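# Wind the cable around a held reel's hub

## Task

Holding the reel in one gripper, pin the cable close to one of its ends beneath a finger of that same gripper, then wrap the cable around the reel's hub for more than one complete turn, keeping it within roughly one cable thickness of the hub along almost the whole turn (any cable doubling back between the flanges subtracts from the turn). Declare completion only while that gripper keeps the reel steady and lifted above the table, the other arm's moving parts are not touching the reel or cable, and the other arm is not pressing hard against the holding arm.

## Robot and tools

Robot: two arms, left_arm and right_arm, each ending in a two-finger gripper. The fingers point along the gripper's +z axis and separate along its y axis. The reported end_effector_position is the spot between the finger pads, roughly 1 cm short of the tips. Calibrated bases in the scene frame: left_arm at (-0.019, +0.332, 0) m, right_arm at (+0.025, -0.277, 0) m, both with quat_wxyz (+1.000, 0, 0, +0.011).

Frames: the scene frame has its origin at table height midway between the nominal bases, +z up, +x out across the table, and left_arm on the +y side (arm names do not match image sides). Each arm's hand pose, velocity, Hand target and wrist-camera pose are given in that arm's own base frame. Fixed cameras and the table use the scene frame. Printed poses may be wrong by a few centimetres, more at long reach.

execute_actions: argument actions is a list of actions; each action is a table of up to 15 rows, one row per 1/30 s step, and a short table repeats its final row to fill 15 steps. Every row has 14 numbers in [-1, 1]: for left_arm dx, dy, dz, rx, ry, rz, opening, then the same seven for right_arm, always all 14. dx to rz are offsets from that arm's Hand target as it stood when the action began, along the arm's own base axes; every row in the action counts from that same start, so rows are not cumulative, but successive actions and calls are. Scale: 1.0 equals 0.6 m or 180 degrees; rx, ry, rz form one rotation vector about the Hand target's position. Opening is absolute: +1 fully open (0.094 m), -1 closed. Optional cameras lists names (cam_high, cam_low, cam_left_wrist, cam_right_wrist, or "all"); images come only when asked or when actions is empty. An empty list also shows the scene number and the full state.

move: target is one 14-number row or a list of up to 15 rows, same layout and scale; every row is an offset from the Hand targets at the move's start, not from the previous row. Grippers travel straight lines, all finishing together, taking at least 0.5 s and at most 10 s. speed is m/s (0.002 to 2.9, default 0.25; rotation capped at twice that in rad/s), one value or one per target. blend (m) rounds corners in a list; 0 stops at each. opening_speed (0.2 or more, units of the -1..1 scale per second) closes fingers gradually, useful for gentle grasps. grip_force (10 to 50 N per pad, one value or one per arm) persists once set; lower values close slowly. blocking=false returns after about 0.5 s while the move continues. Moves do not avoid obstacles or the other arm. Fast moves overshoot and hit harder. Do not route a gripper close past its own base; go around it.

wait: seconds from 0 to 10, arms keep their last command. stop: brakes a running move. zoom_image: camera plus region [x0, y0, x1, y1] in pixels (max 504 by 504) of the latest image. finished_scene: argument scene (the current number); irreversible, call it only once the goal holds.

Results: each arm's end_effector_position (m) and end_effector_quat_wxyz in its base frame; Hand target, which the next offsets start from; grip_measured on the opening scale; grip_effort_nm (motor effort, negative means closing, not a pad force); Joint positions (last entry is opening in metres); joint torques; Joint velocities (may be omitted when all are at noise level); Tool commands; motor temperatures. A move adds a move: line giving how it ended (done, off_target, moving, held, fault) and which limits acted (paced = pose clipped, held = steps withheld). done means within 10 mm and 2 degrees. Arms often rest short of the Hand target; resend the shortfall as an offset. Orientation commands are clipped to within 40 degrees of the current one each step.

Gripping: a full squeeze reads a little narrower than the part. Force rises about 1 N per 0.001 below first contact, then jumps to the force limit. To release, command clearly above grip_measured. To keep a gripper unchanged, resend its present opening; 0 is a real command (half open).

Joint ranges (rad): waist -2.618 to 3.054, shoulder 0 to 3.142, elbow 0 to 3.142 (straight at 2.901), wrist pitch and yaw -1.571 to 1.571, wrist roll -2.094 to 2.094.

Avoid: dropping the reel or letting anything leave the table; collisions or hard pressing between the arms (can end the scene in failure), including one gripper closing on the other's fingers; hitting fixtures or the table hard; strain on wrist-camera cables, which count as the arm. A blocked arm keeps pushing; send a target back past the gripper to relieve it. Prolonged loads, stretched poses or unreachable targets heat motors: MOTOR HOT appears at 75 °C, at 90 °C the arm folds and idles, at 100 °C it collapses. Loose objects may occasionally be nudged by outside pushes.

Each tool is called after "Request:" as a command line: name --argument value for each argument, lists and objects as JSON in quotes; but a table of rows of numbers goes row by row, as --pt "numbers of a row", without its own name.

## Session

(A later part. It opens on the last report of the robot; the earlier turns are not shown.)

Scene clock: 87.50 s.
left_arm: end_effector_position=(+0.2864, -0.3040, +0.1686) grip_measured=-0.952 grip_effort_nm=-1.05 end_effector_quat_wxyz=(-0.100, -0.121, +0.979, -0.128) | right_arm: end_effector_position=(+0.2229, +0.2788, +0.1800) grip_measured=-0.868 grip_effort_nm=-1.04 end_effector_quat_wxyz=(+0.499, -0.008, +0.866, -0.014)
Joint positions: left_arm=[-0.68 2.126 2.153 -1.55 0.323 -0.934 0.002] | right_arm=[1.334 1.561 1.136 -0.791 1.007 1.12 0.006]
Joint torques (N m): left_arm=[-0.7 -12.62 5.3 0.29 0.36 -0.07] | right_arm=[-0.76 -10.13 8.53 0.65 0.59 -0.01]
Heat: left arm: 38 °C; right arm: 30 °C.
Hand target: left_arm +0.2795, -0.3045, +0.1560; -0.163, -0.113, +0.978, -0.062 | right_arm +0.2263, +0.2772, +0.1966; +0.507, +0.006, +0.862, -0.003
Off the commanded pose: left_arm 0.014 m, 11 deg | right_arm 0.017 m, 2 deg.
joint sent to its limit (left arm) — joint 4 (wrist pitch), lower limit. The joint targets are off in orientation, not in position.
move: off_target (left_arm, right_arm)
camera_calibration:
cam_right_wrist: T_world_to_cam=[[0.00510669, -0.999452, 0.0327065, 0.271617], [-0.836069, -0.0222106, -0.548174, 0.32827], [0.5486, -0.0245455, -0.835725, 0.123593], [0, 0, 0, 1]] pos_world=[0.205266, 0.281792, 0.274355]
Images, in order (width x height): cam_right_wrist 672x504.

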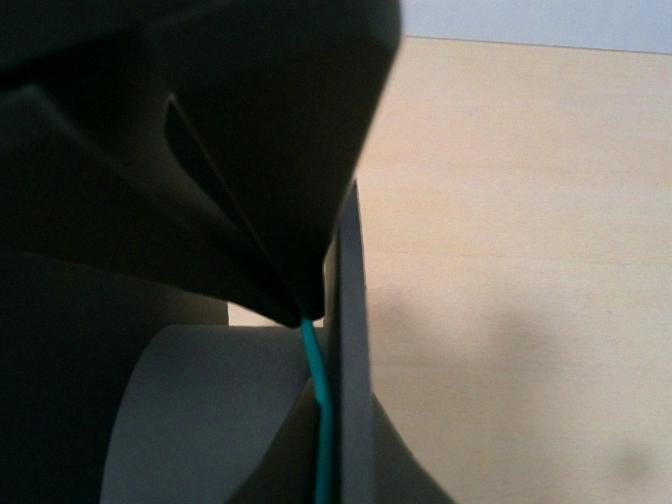

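Request:
move --pt "0 0 0.015 0 0 0 -0.78 0 0 0 0 0 0 -1" --pt "0.01 0.01 0.14 0 0 0 -0.78 0 0 0 0 0 0 -1" --pt "0.0 0.2 0.25 0 0 0 -0.78 0 0 0 0 0 0 -1" --opening_speed 0.5 --speed '[0.05,0.08,0.18]' --cameras '["all"]'

Scene clock: 92.63 s.
left_arm: end_effector_position=(+0.2832, -0.1887, +0.3072) grip_measured=-0.782 grip_effort_nm=0.10 end_effector_quat_wxyz=(+0.058, -0.161, +0.952, -0.253) | right_arm: end_effector_position=(+0.2227, +0.2782, +0.1796) grip_measured=-0.868 grip_effort_nm=-1.05 end_effector_quat_wxyz=(+0.498, -0.009, +0.867, -0.016)
Joint positions: left_arm=[-0.404 1.636 2.014 -1.555 0.358 -0.811 0.01] | right_arm=[1.334 1.561 1.136 -0.795 1.006 1.12 0.006]
Joint torques (N m): left_arm=[0.24 -9.83 4.89 0.97 0.16 0.09] | right_arm=[-0.75 -10.15 8.54 0.68 0.59 -0.01]
Heat: left arm: 38 °C; right arm: 30 °C.
Hand target: left_arm +0.2795, -0.1845, +0.3060; -0.164, -0.113, +0.978, -0.062 | right_arm +0.2263, +0.2772, +0.1965; +0.507, +0.005, +0.862, -0.003
Off the commanded pose: left_arm 0.006 m, 34 deg | right_arm 0.017 m, 2 deg.
joint sent to its limit (left arm) — joint 4 (wrist pitch), lower limit. The joint targets are off in orientation, not in position.
move: off_target (left_arm, right_arm)
camera_calibration:
cam_left_wrist: T_world_to_cam=[[0.285129, -0.825309, 0.487408, -0.385156], [-0.931823, -0.119566, 0.342652, 0.172946], [-0.224516, -0.551878, -0.803134, 0.297214], [0, 0, 0, 1]] pos_world=[0.337704, -0.133169, 0.36717]
cam_right_wrist: T_world_to_cam=[[0.00546133, -0.999331, 0.036168, 0.270371], [-0.836939, -0.0243621, -0.546754, 0.328411], [0.54727, -0.0272844, -0.836512, 0.124651], [0, 0, 0, 1]] pos_world=[0.205166, 0.281592, 0.274054]

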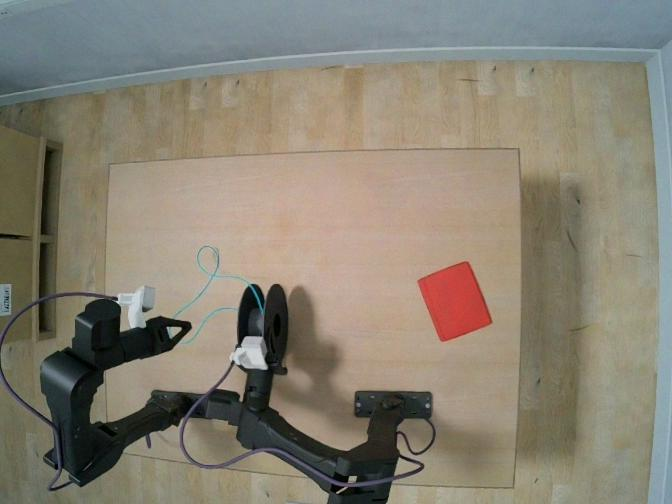

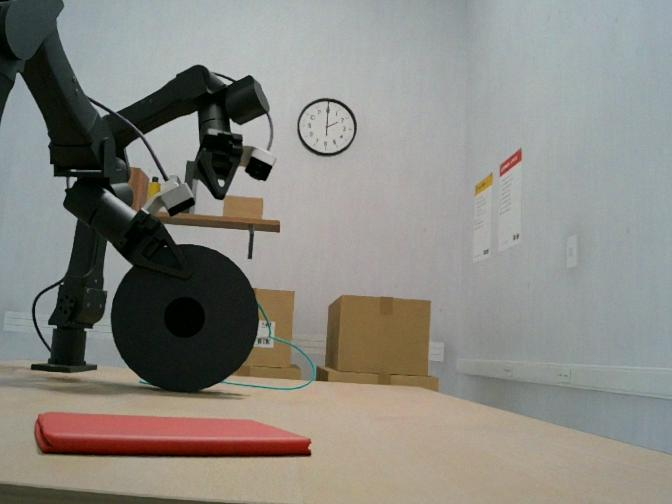

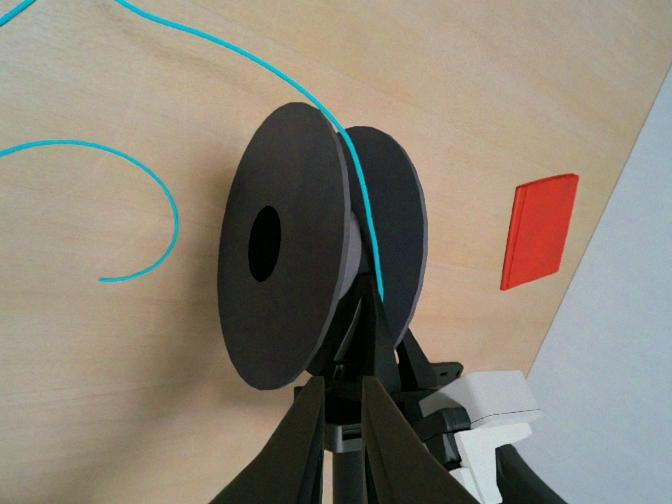

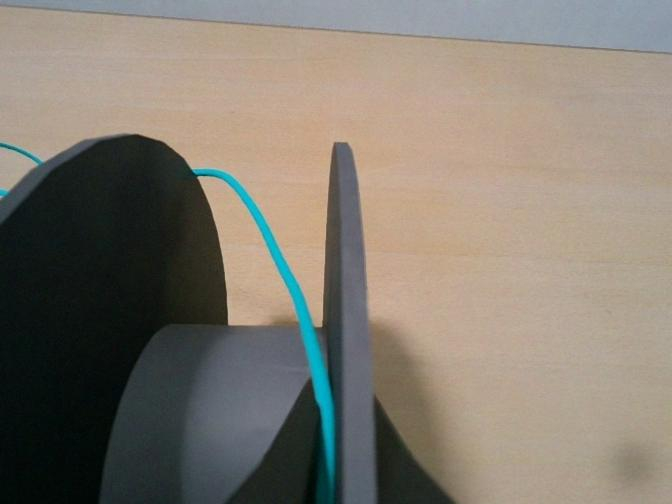

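Request:
move --pt "-0.05 0.3075 -0.093 0.039 -0.526 -0.0795 0 0 0 0.15 0 0 0 -1" --pt "-0.05 0.3075 -0.093 0.039 -0.526 -0.0795 0 0.115 0.025 0.44 0 0 0 -1" --speed '[0.2,0.14]' --cameras '["all"]'

Scene clock: 99.83 s.
left_arm: end_effector_position=(+0.2501, +0.0004, +0.2568) grip_measured=-0.002 grip_effort_nm=0.10 end_effector_quat_wxyz=(+0.608, +0.066, +0.789, -0.052) | right_arm: end_effector_position=(+0.2915, +0.2949, +0.4538) grip_measured=-0.869 grip_effort_nm=-1.04 end_effector_quat_wxyz=(+0.540, -0.025, +0.841, +0.029)
Joint positions: left_arm=[0.35 0.441 0.573 -0.426 0.5 0.142 0.047] | right_arm=[1.141 2.02 2.842 -1.571 0.915 0.659 0.006]
Joint torques (N m): left_arm=[0.72 0.68 6.37 1.96 0.26 0.06] | right_arm=[-0.51 -9.11 6.26 1.6 0.59 0.01]
Heat: left arm: 37 °C; right arm: 30 °C.
Hand target: left_arm +0.2495, +0.0000, +0.2503; +0.607, +0.070, +0.790, -0.053 | right_arm +0.2953, +0.2922, +0.4605; +0.507, +0.005, +0.862, -0.004
Off the commanded pose: left_arm 0.007 m, 1 deg | right_arm 0.008 m, 7 deg.
elbow stopped short (right arm): the move would have taken joint 3 (elbow) straighter than the controller allows.
move: off_target (right_arm)
camera_calibration:
cam_left_wrist: T_world_to_cam=[[-0.150762, -0.988563, 0.00362341, 0.0382387], [-0.630619, 0.0933497, -0.770458, 0.392436], [0.761308, -0.118441, -0.637481, 0.0643403], [0, 0, 0, 1]] pos_world=[0.20426, 0.00878816, 0.343232]
cam_right_wrist: T_world_to_cam=[[0.0791833, -0.99665, -0.0204785, 0.280137], [-0.777386, -0.0488773, -0.627122, 0.562688], [0.62402, 0.0655773, -0.778652, 0.24076], [0, 0, 0, 1]] pos_world=[0.265004, 0.290912, 0.546079]

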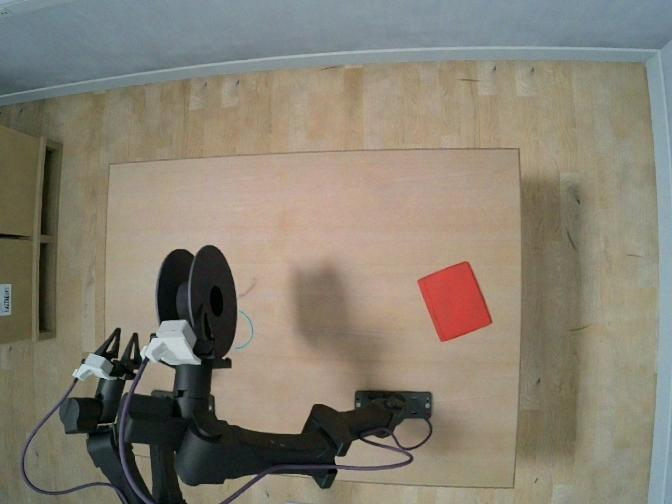

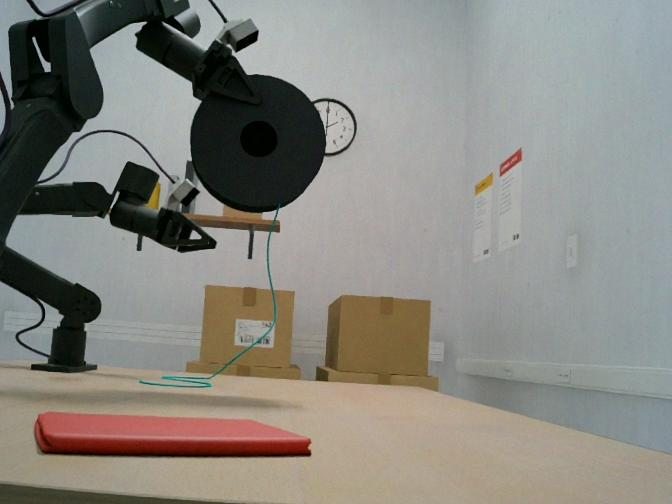

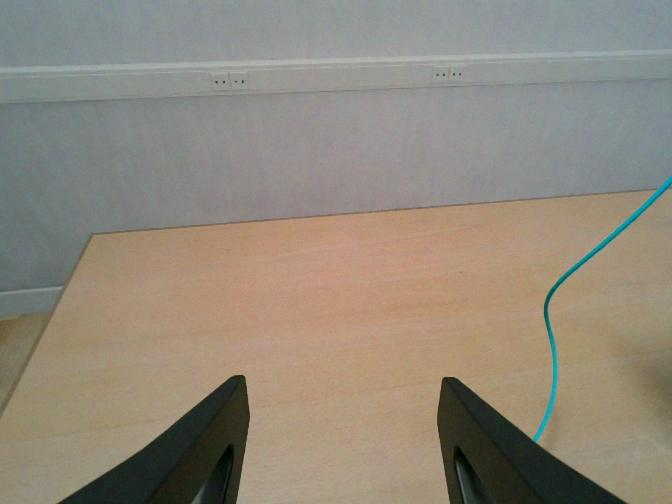

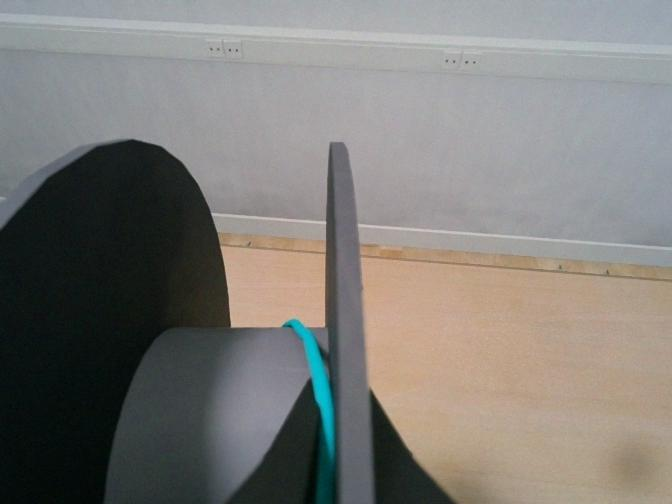

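Request:
move --target '[0.16,-0.17,-0.235,0,0,-0.2778,0.5,0,0,0,0,0,0,-1]' --cameras '["cam_high","cam_low","cam_left_wrist"]'

Scene clock: 103.00 s.
left_arm: end_effector_position=(+0.3413, -0.0987, +0.1039) grip_measured=+0.498 grip_effort_nm=0.10 end_effector_quat_wxyz=(+0.522, +0.384, +0.700, -0.301) | right_arm: end_effector_position=(+0.2915, +0.2949, +0.4538) grip_measured=-0.869 grip_effort_nm=-1.05 end_effector_quat_wxyz=(+0.540, -0.025, +0.841, +0.029)
Joint positions: left_arm=[0.191 1.607 0.547 0.374 1.123 0.614 0.07] | right_arm=[1.141 2.02 2.842 -1.571 0.915 0.658 0.006]
Joint torques (N m): left_arm=[-0.62 -6.52 9.24 1.41 0.63 0.12] | right_arm=[-0.49 -9.03 6.24 1.61 0.58 -0.01]
Heat: left arm: 37 °C; right arm: 30 °C.
Hand target: left_arm +0.3456, -0.1019, +0.1092; +0.527, +0.397, +0.687, -0.305 | right_arm +0.2953, +0.2922, +0.4606; +0.507, +0.005, +0.862, -0.003
Off the commanded pose: left_arm 0.008 m, 2 deg | right_arm 0.008 m, 7 deg.
elbow stopped short (right arm): the move would have taken joint 3 (elbow) straighter than the controller allows.
move: off_target (right_arm)
camera_calibration:
cam_left_wrist: T_world_to_cam=[[-0.842178, -0.538742, 0.0221954, 0.233045], [-0.3665, 0.54176, -0.756422, 0.293972], [0.395492, -0.645177, -0.653707, -0.0396604], [0, 0, 0, 1]] pos_world=[0.319692, -0.0592988, 0.191268]
Images, in order (width x height): cam_high 672x504, cam_low 672x504, cam_left_wrist 672x504.

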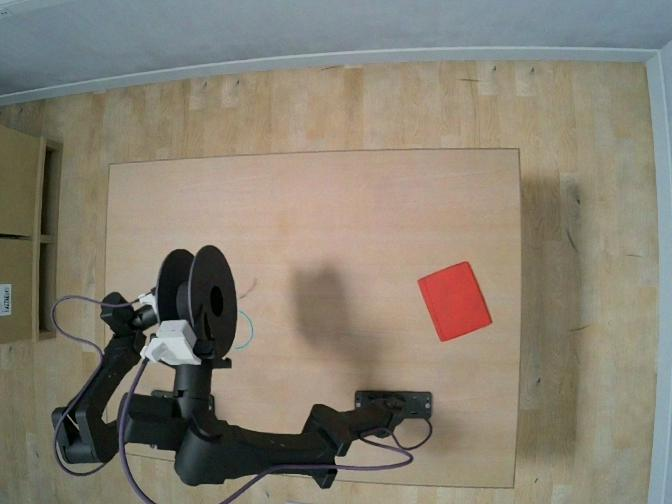

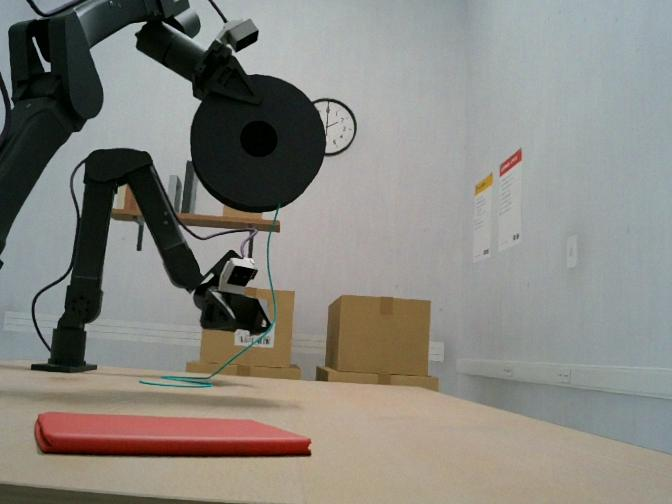

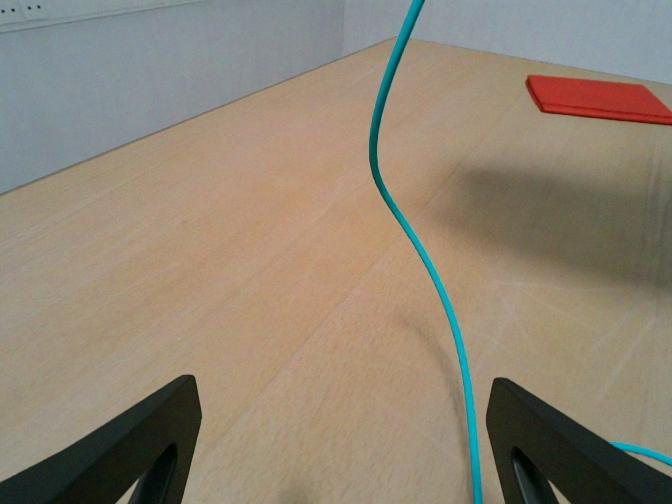

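Request:
move --pt "-0.088 -0.007 -0.062 0 0 0 0.5 0 0 0 0 0 0 -1" --pt "-0.032 -0.105 -0.092 0 0 0 0.5 0 0 0 0 0 0 -1" --speed 0.12 --cameras '["cam_low","cam_left_wrist"]'

Scene clock: 107.33 s.
left_arm: end_effector_position=(+0.3210, -0.1630, +0.0556) grip_measured=+0.498 grip_effort_nm=0.09 end_effector_quat_wxyz=(+0.527, +0.396, +0.687, -0.306) | right_arm: end_effector_position=(+0.2915, +0.2949, +0.4538) grip_measured=-0.869 grip_effort_nm=-1.04 end_effector_quat_wxyz=(+0.540, -0.025, +0.841, +0.029)
Joint positions: left_arm=[-0.055 1.848 0.356 1.037 0.944 0.373 0.07] | right_arm=[1.141 2.02 2.842 -1.571 0.915 0.658 0.006]
Joint torques (N m): left_arm=[-0.64 -6.56 6.24 1.7 0.17 -0.02] | right_arm=[-0.5 -9.03 6.27 1.63 0.59 0]
Heat: left arm: 38 °C; right arm: 30 °C.
Hand target: left_arm +0.3264, -0.1650, +0.0540; +0.527, +0.397, +0.687, -0.305 | right_arm +0.2953, +0.2922, +0.4606; +0.507, +0.005, +0.862, -0.003
Off the commanded pose: left_arm 0.006 m, 0 deg | right_arm 0.008 m, 7 deg.
elbow stopped short (right arm): the move would have taken joint 3 (elbow) straighter than the controller allows.
move: off_target (right_arm)
camera_calibration:
cam_left_wrist: T_world_to_cam=[[-0.858233, -0.513232, 0.00536148, 0.192568], [-0.332197, 0.547482, -0.768055, 0.275454], [0.391255, -0.660952, -0.640361, -0.106648], [0, 0, 0, 1]] pos_world=[0.2985, -0.122463, 0.142238]
Images, in order (width x height): cam_low 672x504, cam_left_wrist 672x504.

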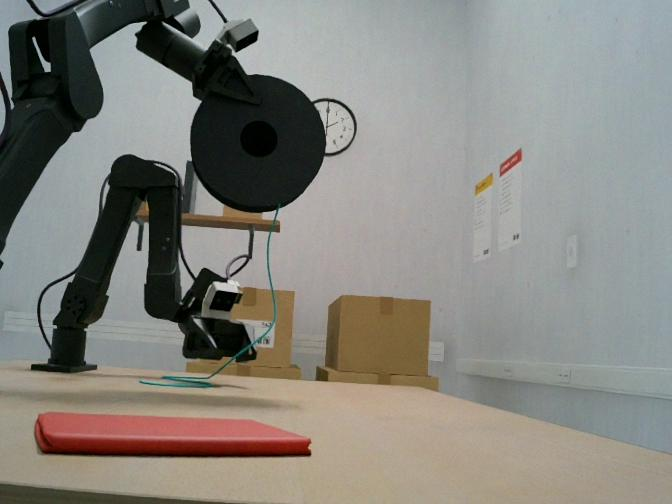

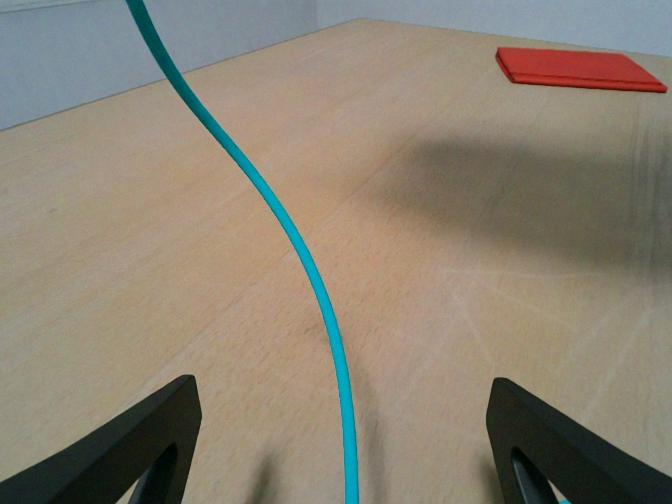

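Request:
move --pt "0.006 -0.01 -0.003 0 0 0 0.5 0 0 0 0 0 0 -1" --pt "0.006 -0.01 -0.003 0 0 0 -1 0 0 0 0 0 0 -1" --speed 0.08 --opening_speed 1 --cameras '["cam_left_wrist"]'

Scene clock: 110.33 s.
left_arm: end_effector_position=(+0.3246, -0.1687, +0.0540) grip_measured=-0.952 grip_effort_nm=-1.04 end_effector_quat_wxyz=(+0.527, +0.396, +0.687, -0.306) | right_arm: end_effector_position=(+0.2915, +0.2949, +0.4538) grip_measured=-0.869 grip_effort_nm=-1.04 end_effector_quat_wxyz=(+0.540, -0.025, +0.841, +0.029)
Joint positions: left_arm=[-0.078 1.871 0.369 1.061 0.923 0.356 0.002] | right_arm=[1.141 2.02 2.842 -1.571 0.915 0.658 0.006]
Joint torques (N m): left_arm=[-0.65 -6.75 6.27 1.72 0.16 -0.03] | right_arm=[-0.5 -9.02 6.26 1.63 0.58 0]
Heat: left arm: 37 °C; right arm: 30 °C.
Hand target: left_arm +0.3299, -0.1709, +0.0521; +0.527, +0.397, +0.687, -0.305 | right_arm +0.2953, +0.2922, +0.4606; +0.507, +0.005, +0.862, -0.003
Off the commanded pose: left_arm 0.006 m, 0 deg | right_arm 0.008 m, 7 deg.
elbow stopped short (right arm): the move would have taken joint 3 (elbow) straighter than the controller allows.
move: off_target (right_arm)
camera_calibration:
cam_left_wrist: T_world_to_cam=[[-0.857913, -0.513762, 0.00585059, 0.192593], [-0.332804, 0.54699, -0.768143, 0.278707], [0.391443, -0.660946, -0.640252, -0.112959], [0, 0, 0, 1]] pos_world=[0.3022, -0.128163, 0.140638]
Images, in order (width x height): cam_left_wrist 672x504.

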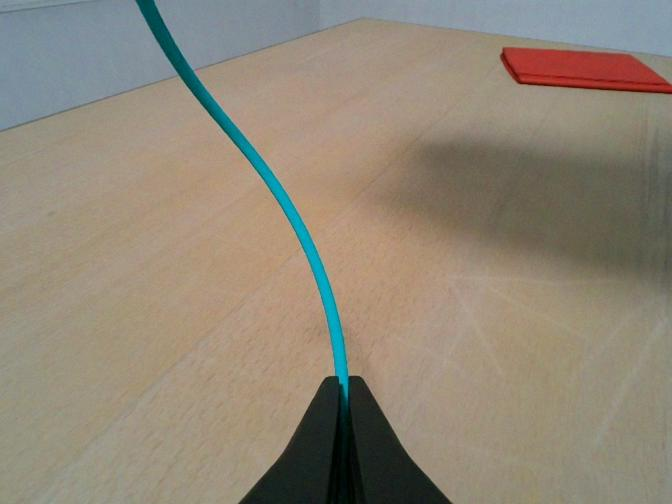

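Request:
move --pt "0.067 -0.082 0.047 0 0 0 -1 0 0 0 0 0 0 -1" --pt "-0.133 -0.057 0.047 0 0 0 -1 0 0 0 0 0 0 -1" --pt "-0.3 -0.048 0.105 0 0 0 -1 0 0 0 0 0 0 -1" --pt "-0.358 -0.032 0.28 0 0 0 -1 0 0 0 0 0 0 -1" --speed 0.11 --blend '[0.02,0.03,0.03,0]' --cameras '["all"]'

Scene clock: 116.50 s.
left_arm: end_effector_position=(+0.1157, -0.1920, +0.2108) grip_measured=-0.952 grip_effort_nm=-1.05 end_effector_quat_wxyz=(+0.523, +0.401, +0.688, -0.304) | right_arm: end_effector_position=(+0.2915, +0.2949, +0.4538) grip_measured=-0.869 grip_effort_nm=-1.05 end_effector_quat_wxyz=(+0.540, -0.025, +0.841, +0.029)
Joint positions: left_arm=[-0.958 0.162 0.404 -0.515 0.093 0.027 0.002] | right_arm=[1.141 2.02 2.842 -1.571 0.915 0.658 0.006]
Joint torques (N m): left_arm=[-0.69 3.21 10.89 1.87 -0.1 -0.06] | right_arm=[-0.53 -9.02 6.2 1.62 0.59 0.01]
Heat: left arm: 37 °C; right arm: 30 °C.
Hand target: left_arm +0.1150, -0.1901, +0.2201; +0.527, +0.397, +0.687, -0.305 | right_arm +0.2953, +0.2922, +0.4606; +0.507, +0.005, +0.862, -0.003
Off the commanded pose: left_arm 0.010 m, 1 deg | right_arm 0.008 m, 7 deg.
elbow stopped short (right arm): the move would have taken joint 3 (elbow) straighter than the controller allows.
move: off_target (right_arm)
camera_calibration:
cam_left_wrist: T_world_to_cam=[[-0.861596, -0.507594, 0.000627733, 0.00317542], [-0.329563, 0.558464, -0.761253, 0.342702], [0.386056, -0.6561, -0.648455, 0.0571677], [0, 0, 0, 1]] pos_world=[0.0936079, -0.152267, 0.297951]
cam_right_wrist: T_world_to_cam=[[0.0793619, -0.996644, -0.0200697, 0.279864], [-0.777363, -0.0492723, -0.62712, 0.562795], [0.624026, 0.0653709, -0.778664, 0.240825], [0, 0, 0, 1]] pos_world=[0.265004, 0.290912, 0.546079]

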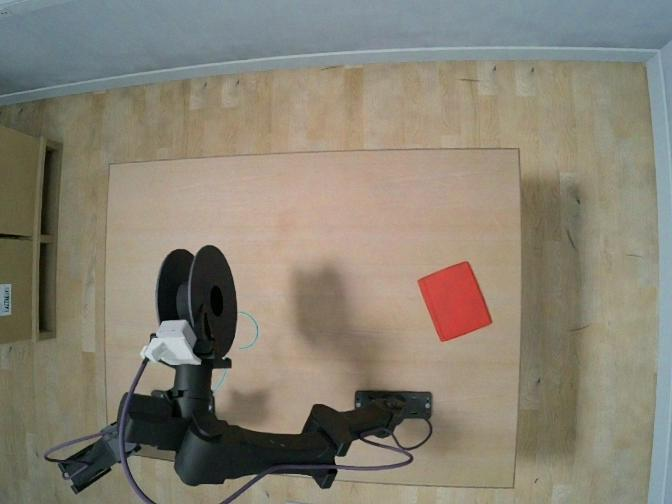

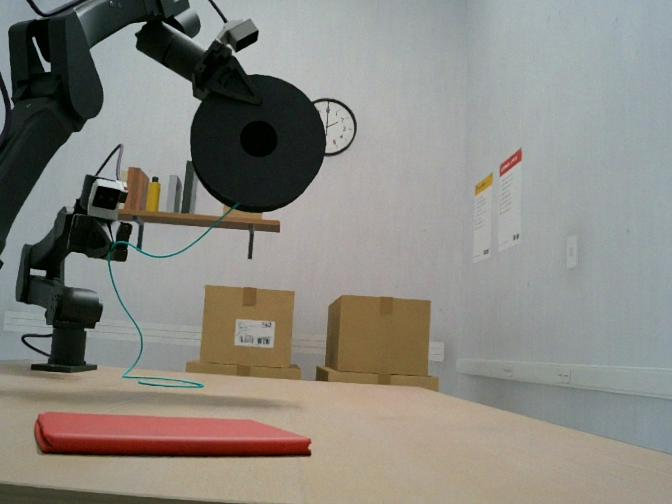

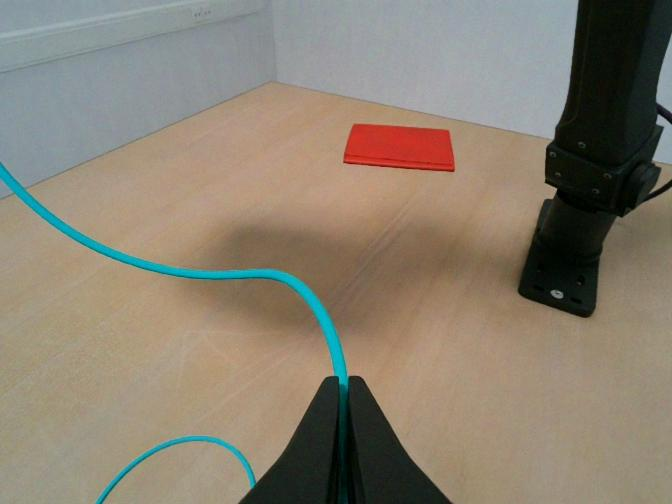

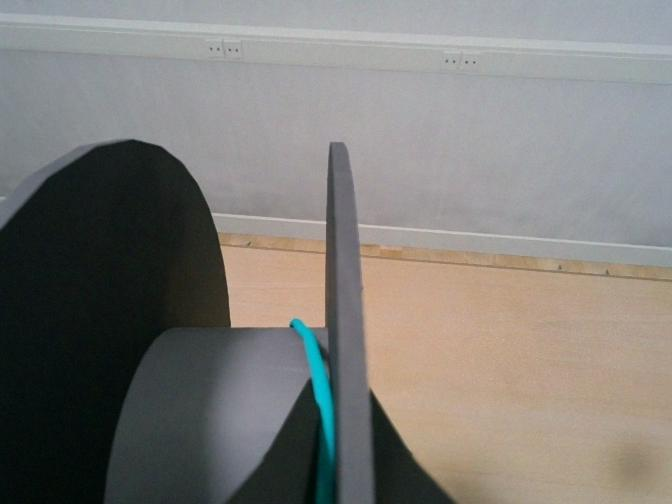

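Request:
move --pt "0 0.008 0.217 0 0 0 -1 0 0 0 0 0 0 -1" --pt "0.058 0.017 0.433 0 0 0 -1 0 0 0 0 0 0 -1" --pt "0.175 0.008 0.558 0 0 0 -1 0 0 0 0 0 0 -1" --speed 0.1 --blend '[0.03,0.03,0]' --cameras '["all"]'

Scene clock: 121.73 s.
left_arm: end_effector_position=(+0.2214, -0.1858, +0.5553) grip_measured=-0.952 grip_effort_nm=-1.05 end_effector_quat_wxyz=(+0.531, +0.394, +0.687, -0.302) | right_arm: end_effector_position=(+0.2915, +0.2949, +0.4538) grip_measured=-0.869 grip_effort_nm=-1.05 end_effector_quat_wxyz=(+0.540, -0.025, +0.841, +0.029)
Joint positions: left_arm=[-0.269 1.509 2.568 -1.408 0.738 0.244 0.002] | right_arm=[1.141 2.02 2.842 -1.571 0.915 0.658 0.006]
Joint torques (N m): left_arm=[0.81 -2.61 5.3 1.59 0.37 0.08] | right_arm=[-0.51 -9.07 6.24 1.62 0.58 -0.01]
Heat: left arm: 38 °C; right arm: 30 °C.
Hand target: left_arm +0.2201, -0.1854, +0.5549; +0.527, +0.397, +0.687, -0.305 | right_arm +0.2953, +0.2922, +0.4606; +0.507, +0.005, +0.862, -0.003
Off the commanded pose: left_arm 0.001 m, 1 deg | right_arm 0.008 m, 7 deg.
elbow stopped short (right arm): the move would have taken joint 3 (elbow) straighter than the controller allows.
move: off_target (right_arm)
camera_calibration:
cam_left_wrist: T_world_to_cam=[[-0.853132, -0.521693, -0.00173509, 0.0940406], [-0.33111, 0.544033, -0.77097, 0.639417], [0.403153, -0.657164, -0.636869, 0.233322], [0, 0, 0, 1]] pos_world=[0.197882, -0.145473, 0.641729]
cam_right_wrist: T_world_to_cam=[[0.0793619, -0.996644, -0.0200697, 0.279864], [-0.777363, -0.0492723, -0.62712, 0.562795], [0.624026, 0.0653709, -0.778664, 0.240825], [0, 0, 0, 1]] pos_world=[0.265004, 0.290912, 0.546079]

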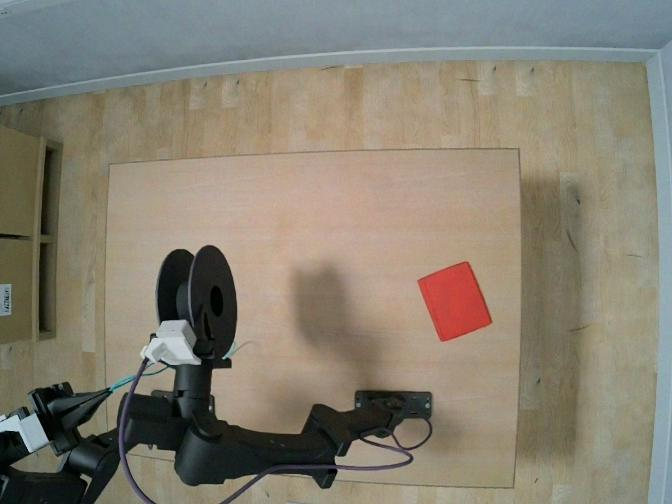

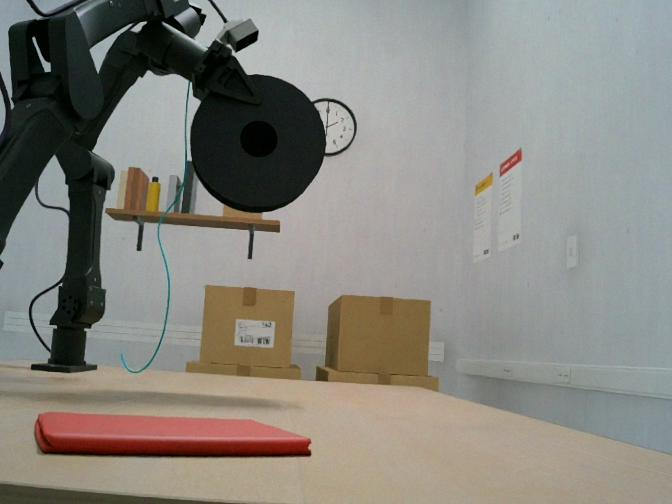

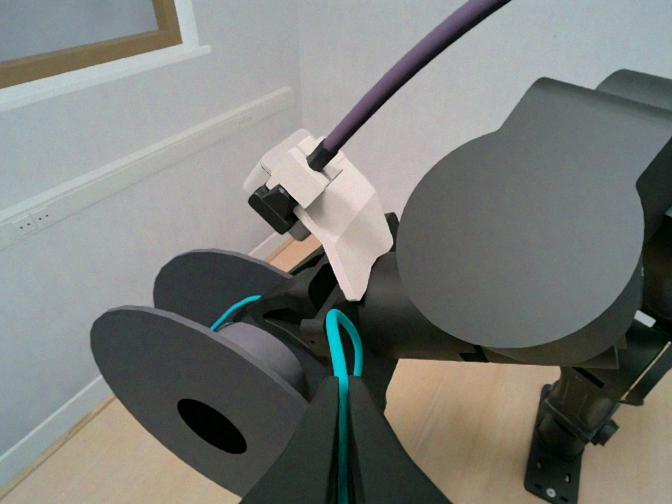

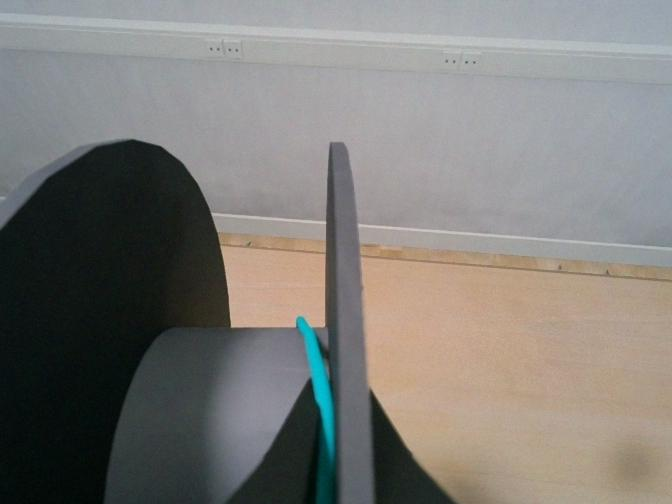

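Request:
zoom_image --camera "cam_left_wrist" --region '[180, 220, 440, 504]'

Request:
zoom_image --camera "cam_high" --region '[80, 230, 260, 420]'

Request:
zoom_image --camera "cam_low" --region '[120, 20, 350, 240]'

Scaled by 1.775 from the camera's 672x504 image, which has a finer 960x720 frame.

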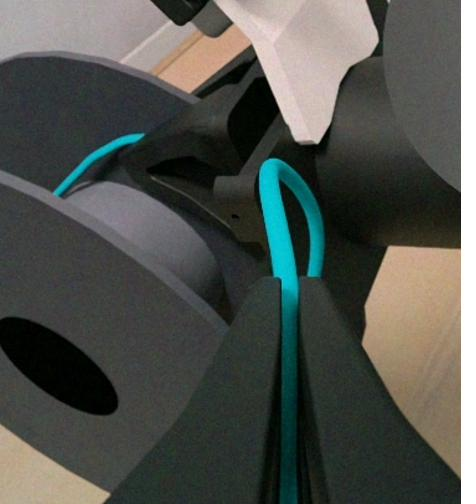

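Scaled by 2.653 from the camera's 672x504 image, which has a finer 960x720 frame.

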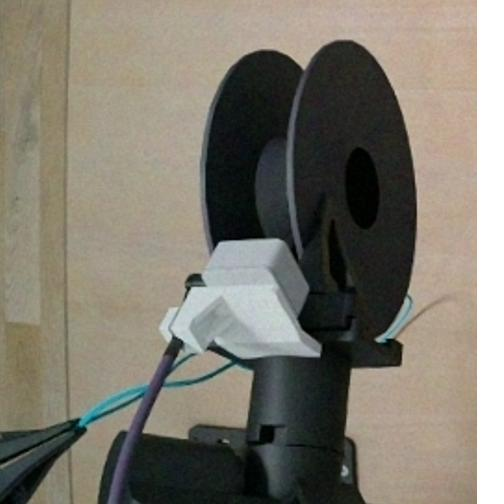

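Scaled by 2.191 from the camera's 672x504 image, which has a finer 960x720 frame.

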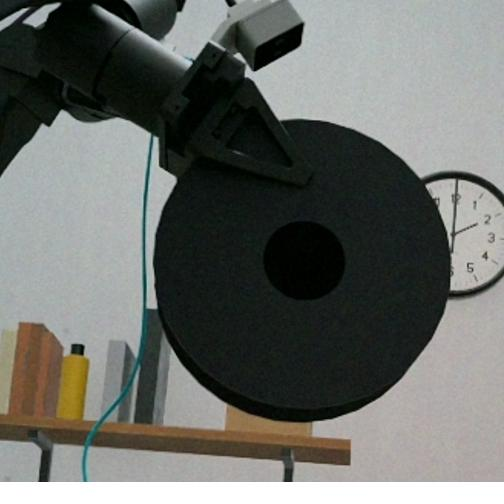

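Request:
move --target '[0.0,0.05,0.012,0,0,0,-1,0,0,0,0,0,0,-1]' --speed 0.08 --cameras '["cam_high","cam_left_wrist"]'

Request:
zoom_image --camera "cam_high" --region '[80, 300, 260, 420]'

Request:
zoom_image --camera "cam_left_wrist" --region '[100, 220, 440, 504]'

Scene clock: 125.23 s.
left_arm: end_effector_position=(+0.2215, -0.1551, +0.5633) grip_measured=-0.952 grip_effort_nm=-1.05 end_effector_quat_wxyz=(+0.545, +0.387, +0.680, -0.301) | right_arm: end_effector_position=(+0.2915, +0.2949, +0.4538) grip_measured=-0.869 grip_effort_nm=-1.04 end_effector_quat_wxyz=(+0.540, -0.025, +0.841, +0.029)
Joint positions: left_arm=[-0.047 1.567 2.715 -1.538 0.938 0.334 0.002] | right_arm=[1.141 2.02 2.842 -1.571 0.915 0.658 0.006]
Joint torques (N m): left_arm=[0.64 -2.58 3.89 1.46 0.44 0.06] | right_arm=[-0.54 -9.02 6.3 1.62 0.58 0]
Heat: left arm: 37 °C; right arm: 29 °C.
Hand target: left_arm +0.2200, -0.1554, +0.5621; +0.527, +0.397, +0.687, -0.305 | right_arm +0.2953, +0.2922, +0.4606; +0.507, +0.005, +0.862, -0.003
Off the commanded pose: left_arm 0.002 m, 2 deg | right_arm 0.008 m, 7 deg.
elbow stopped short (right arm): the move would have taken joint 3 (elbow) straighter than the controller allows.
joint sent to its limit (left arm) — joint 4 (wrist pitch), lower limit. The joint targets still meet the commanded pose.
move: off_target (right_arm)
camera_calibration:
cam_left_wrist: T_world_to_cam=[[-0.846224, -0.532714, -0.0109951, 0.112043], [-0.319697, 0.524135, -0.789352, 0.633596], [0.426262, -0.664453, -0.613842, 0.239348], [0, 0, 0, 1]] pos_world=[0.195347, -0.113368, 0.648284]
Images, in order (width x height): cam_high 672x504, cam_left_wrist 672x504.

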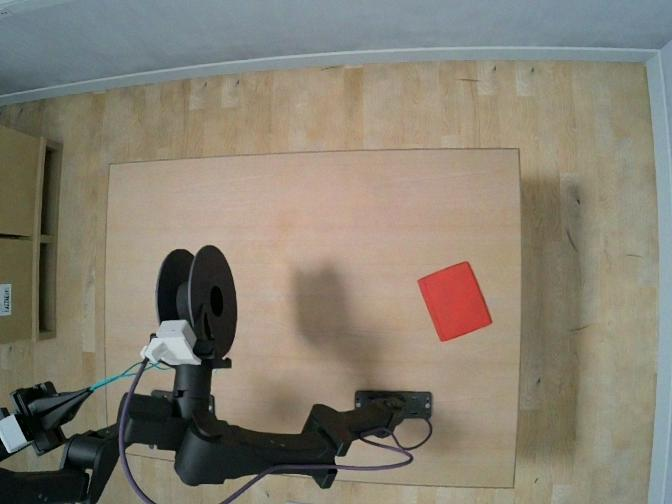

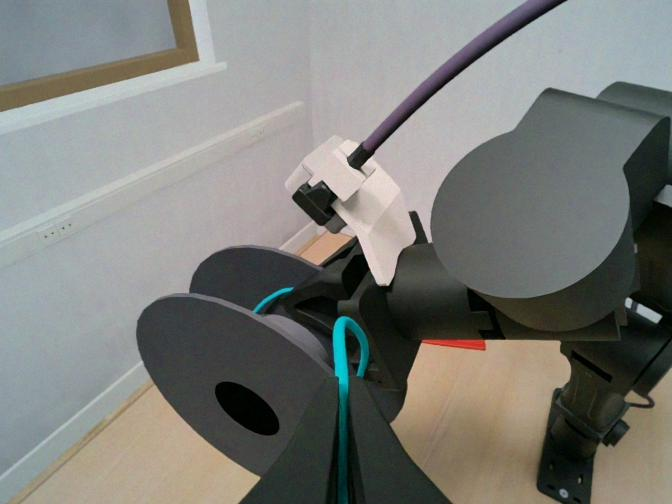

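Scaled by 2.800 from the camera's 672x504 image, which has a finer 960x720 frame.

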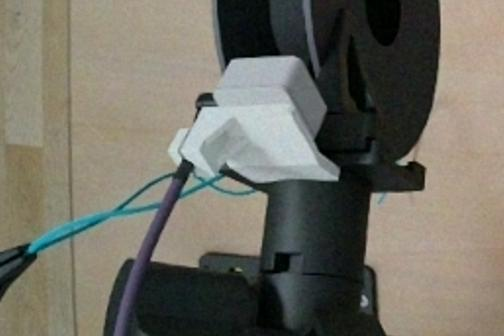

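Scaled by 1.482 from the camera's 672x504 image, which has a finer 960x720 frame.

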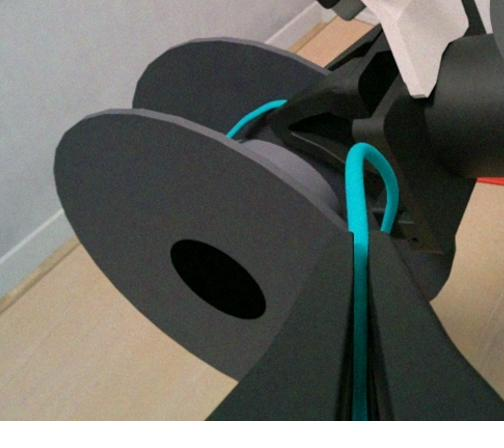

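Request:
move --pt "0.067 -0.017 0.022 0 0 0 -1 0 0 0 0 0 0 -1" --pt "0.167 -0.042 0.013 0 0 0 -1 0 0 0 0 0 0 -1" --speed 0.08 --blend '[0.02,0]' --cameras '["all"]'

Scene clock: 128.03 s.
left_arm: end_effector_position=(+0.3186, -0.1784, +0.5684) grip_measured=-0.952 grip_effort_nm=-1.05 end_effector_quat_wxyz=(+0.565, +0.374, +0.664, -0.315) | right_arm: end_effector_position=(+0.2915, +0.2949, +0.4538) grip_measured=-0.869 grip_effort_nm=-1.04 end_effector_quat_wxyz=(+0.540, -0.025, +0.841, +0.029)
Joint positions: left_arm=[-0.122 1.818 2.849 -1.288 0.883 0.206 0.002] | right_arm=[1.141 2.02 2.842 -1.571 0.915 0.658 0.006]
Joint torques (N m): left_arm=[-0.76 -6.32 5.35 1.76 0.08 -0.06] | right_arm=[-0.47 -9.05 6.24 1.62 0.6 0.01]
Motor temperatures (°C): left_arm=[21 24 37 31 22 21 27] | right_arm=[23 22 29 25 22 23 22]
Heat: left arm: 37 °C; right arm: 29 °C.
Hand target: left_arm +0.3202, -0.1806, +0.5700; +0.527, +0.397, +0.687, -0.305 | right_arm +0.2953, +0.2922, +0.4606; +0.507, +0.005, +0.862, -0.003
Off the commanded pose: left_arm 0.003 m, 6 deg | right_arm 0.008 m, 7 deg.
elbow stopped short (left arm): the move would have taken joint 3 (elbow) straighter than the controller allows.
elbow stopped short (right arm): the move would have taken joint 3 (elbow) straighter than the controller allows.
move: off_target (left_arm, right_arm)
camera_calibration:
cam_left_wrist: T_world_to_cam=[[-0.844681, -0.535268, -0.00133593, 0.175455], [-0.299901, 0.475323, -0.82712, 0.687318], [0.443366, -0.698252, -0.562024, 0.144593], [0, 0, 0, 1]] pos_world=[0.290223, -0.131821, 0.649994]
cam_right_wrist: T_world_to_cam=[[0.0793619, -0.996644, -0.0200697, 0.279864], [-0.777363, -0.0492723, -0.62712, 0.562795], [0.624026, 0.0653709, -0.778664, 0.240825], [0, 0, 0, 1]] pos_world=[0.265004, 0.290912, 0.546079]

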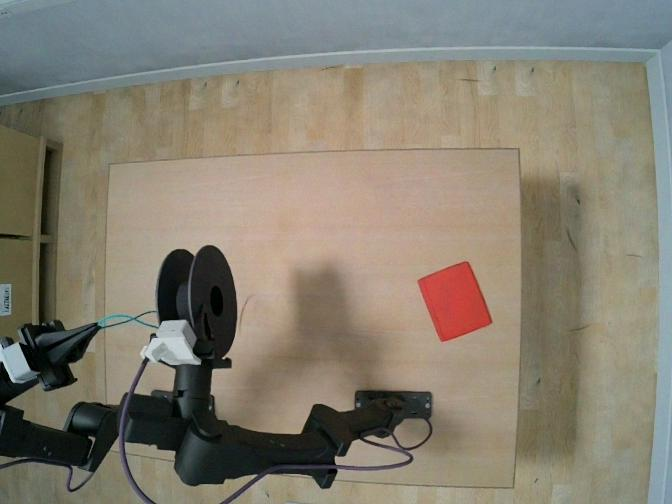

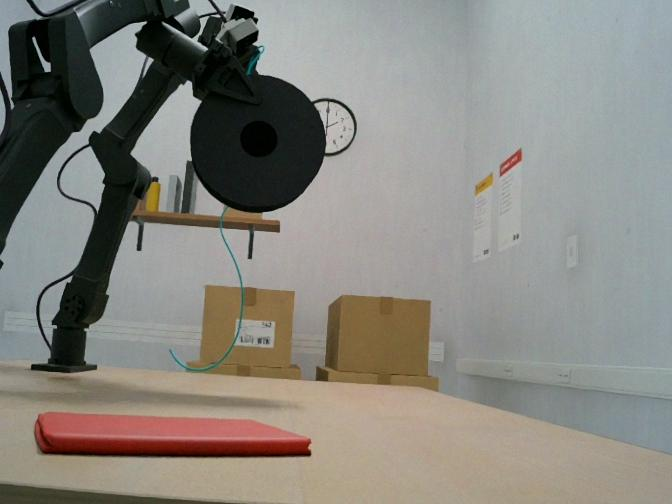

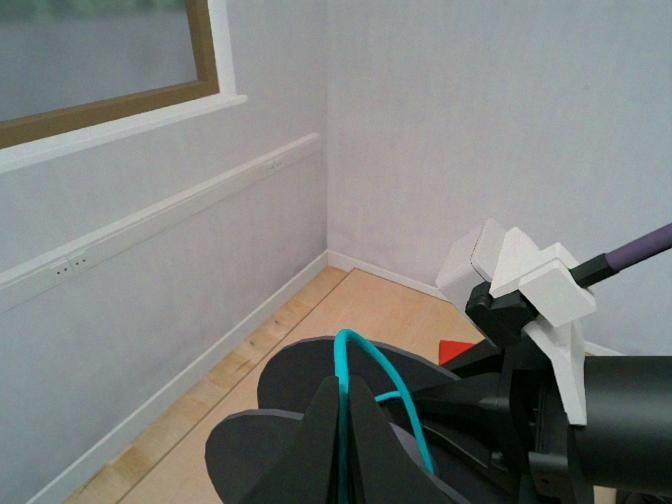

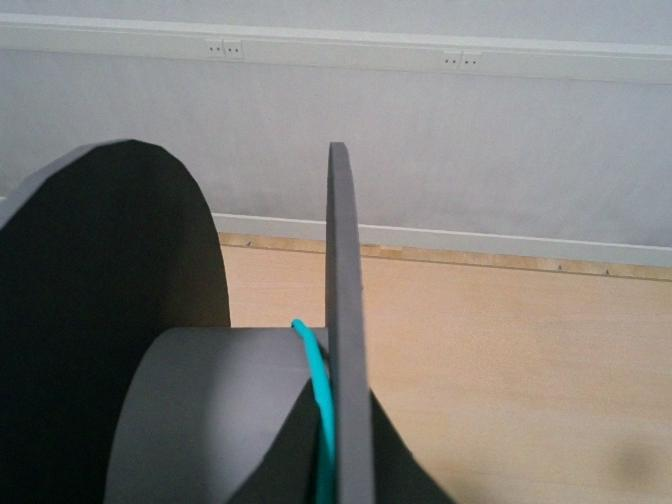

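Request:
move --pt "0.133 -0.073 -0.042 0 0 0 -1 0 0 0 0 0 0 -1" --speed 0.09 --cameras '["cam_high","cam_low","cam_left_wrist","cam_right_wrist"]'

Scene clock: 130.10 s.
left_arm: end_effector_position=(+0.3958, -0.2214, +0.5456) grip_measured=-0.952 grip_effort_nm=-1.06 end_effector_quat_wxyz=(+0.574, +0.371, +0.658, -0.316) | right_arm: end_effector_position=(+0.2915, +0.2949, +0.4538) grip_measured=-0.869 grip_effort_nm=-1.05 end_effector_quat_wxyz=(+0.540, -0.025, +0.841, +0.029)
Joint positions: left_arm=[-0.23 1.988 2.852 -1.063 0.776 0.151 0.002] | right_arm=[1.141 2.02 2.842 -1.571 0.915 0.658 0.006]
Joint torques (N m): left_arm=[-0.65 -9.05 6.19 1.82 0.03 -0.07] | right_arm=[-0.51 -9.01 6.23 1.63 0.59 -0.01]
Heat: left arm: 37 °C; right arm: 29 °C.
Hand target: left_arm +0.4001, -0.2244, +0.5446; +0.527, +0.397, +0.687, -0.305 | right_arm +0.2953, +0.2922, +0.4606; +0.507, +0.005, +0.862, -0.003
Off the commanded pose: left_arm 0.005 m, 7 deg | right_arm 0.008 m, 7 deg.
elbow stopped short (left arm): the move would have taken joint 3 (elbow) straighter than the controller allows.
elbow stopped short (right arm): the move would have taken joint 3 (elbow) straighter than the controller allows.
move: off_target (left_arm, right_arm)
camera_calibration:
cam_left_wrist: T_world_to_cam=[[-0.842029, -0.539394, -0.0064556, 0.218445], [-0.289336, 0.461707, -0.838517, 0.711122], [0.455272, -0.704188, -0.544837, 0.0522417], [0, 0, 0, 1]] pos_world=[0.365906, -0.173714, 0.626161]
cam_right_wrist: T_world_to_cam=[[0.0793619, -0.996644, -0.0200697, 0.279864], [-0.777363, -0.0492723, -0.62712, 0.562795], [0.624026, 0.0653709, -0.778664, 0.240825], [0, 0, 0, 1]] pos_world=[0.265004, 0.290912, 0.546079]

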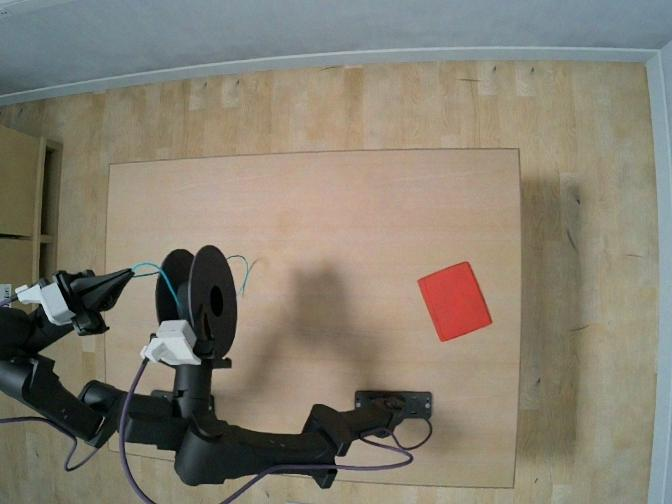

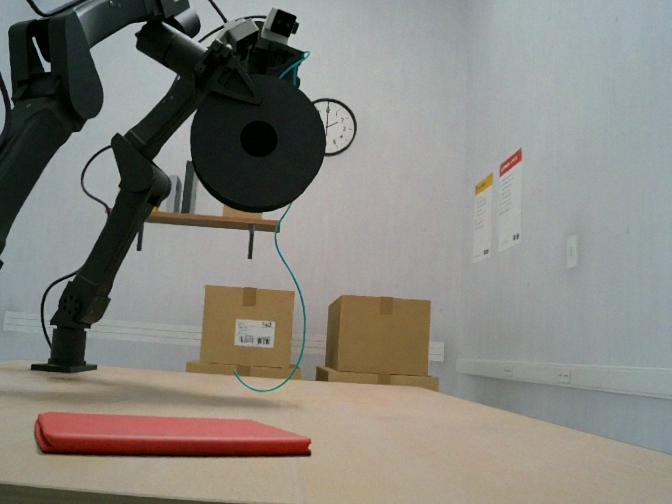

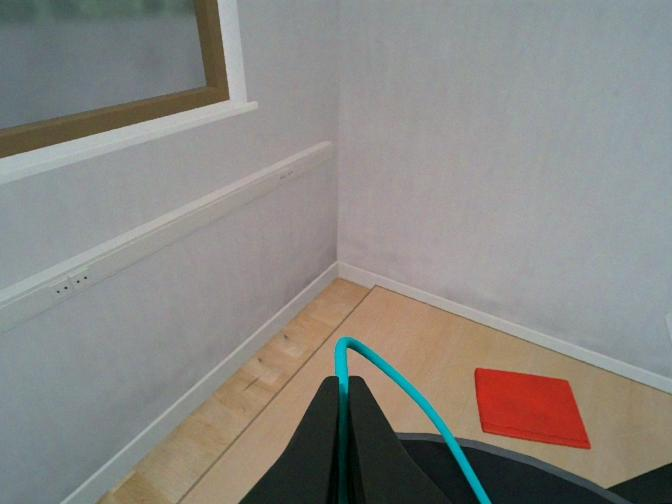

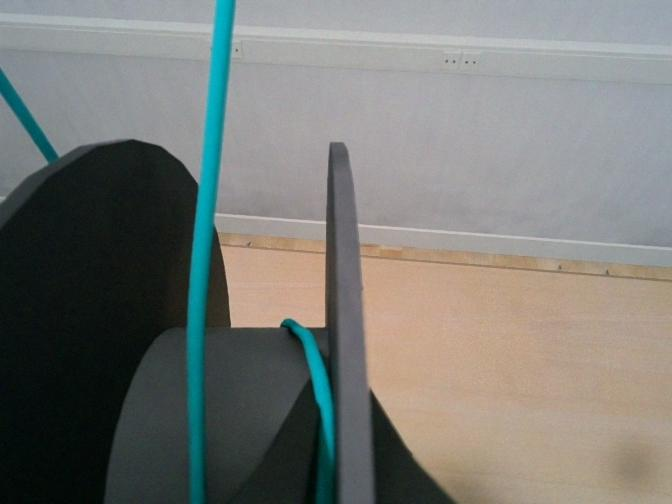

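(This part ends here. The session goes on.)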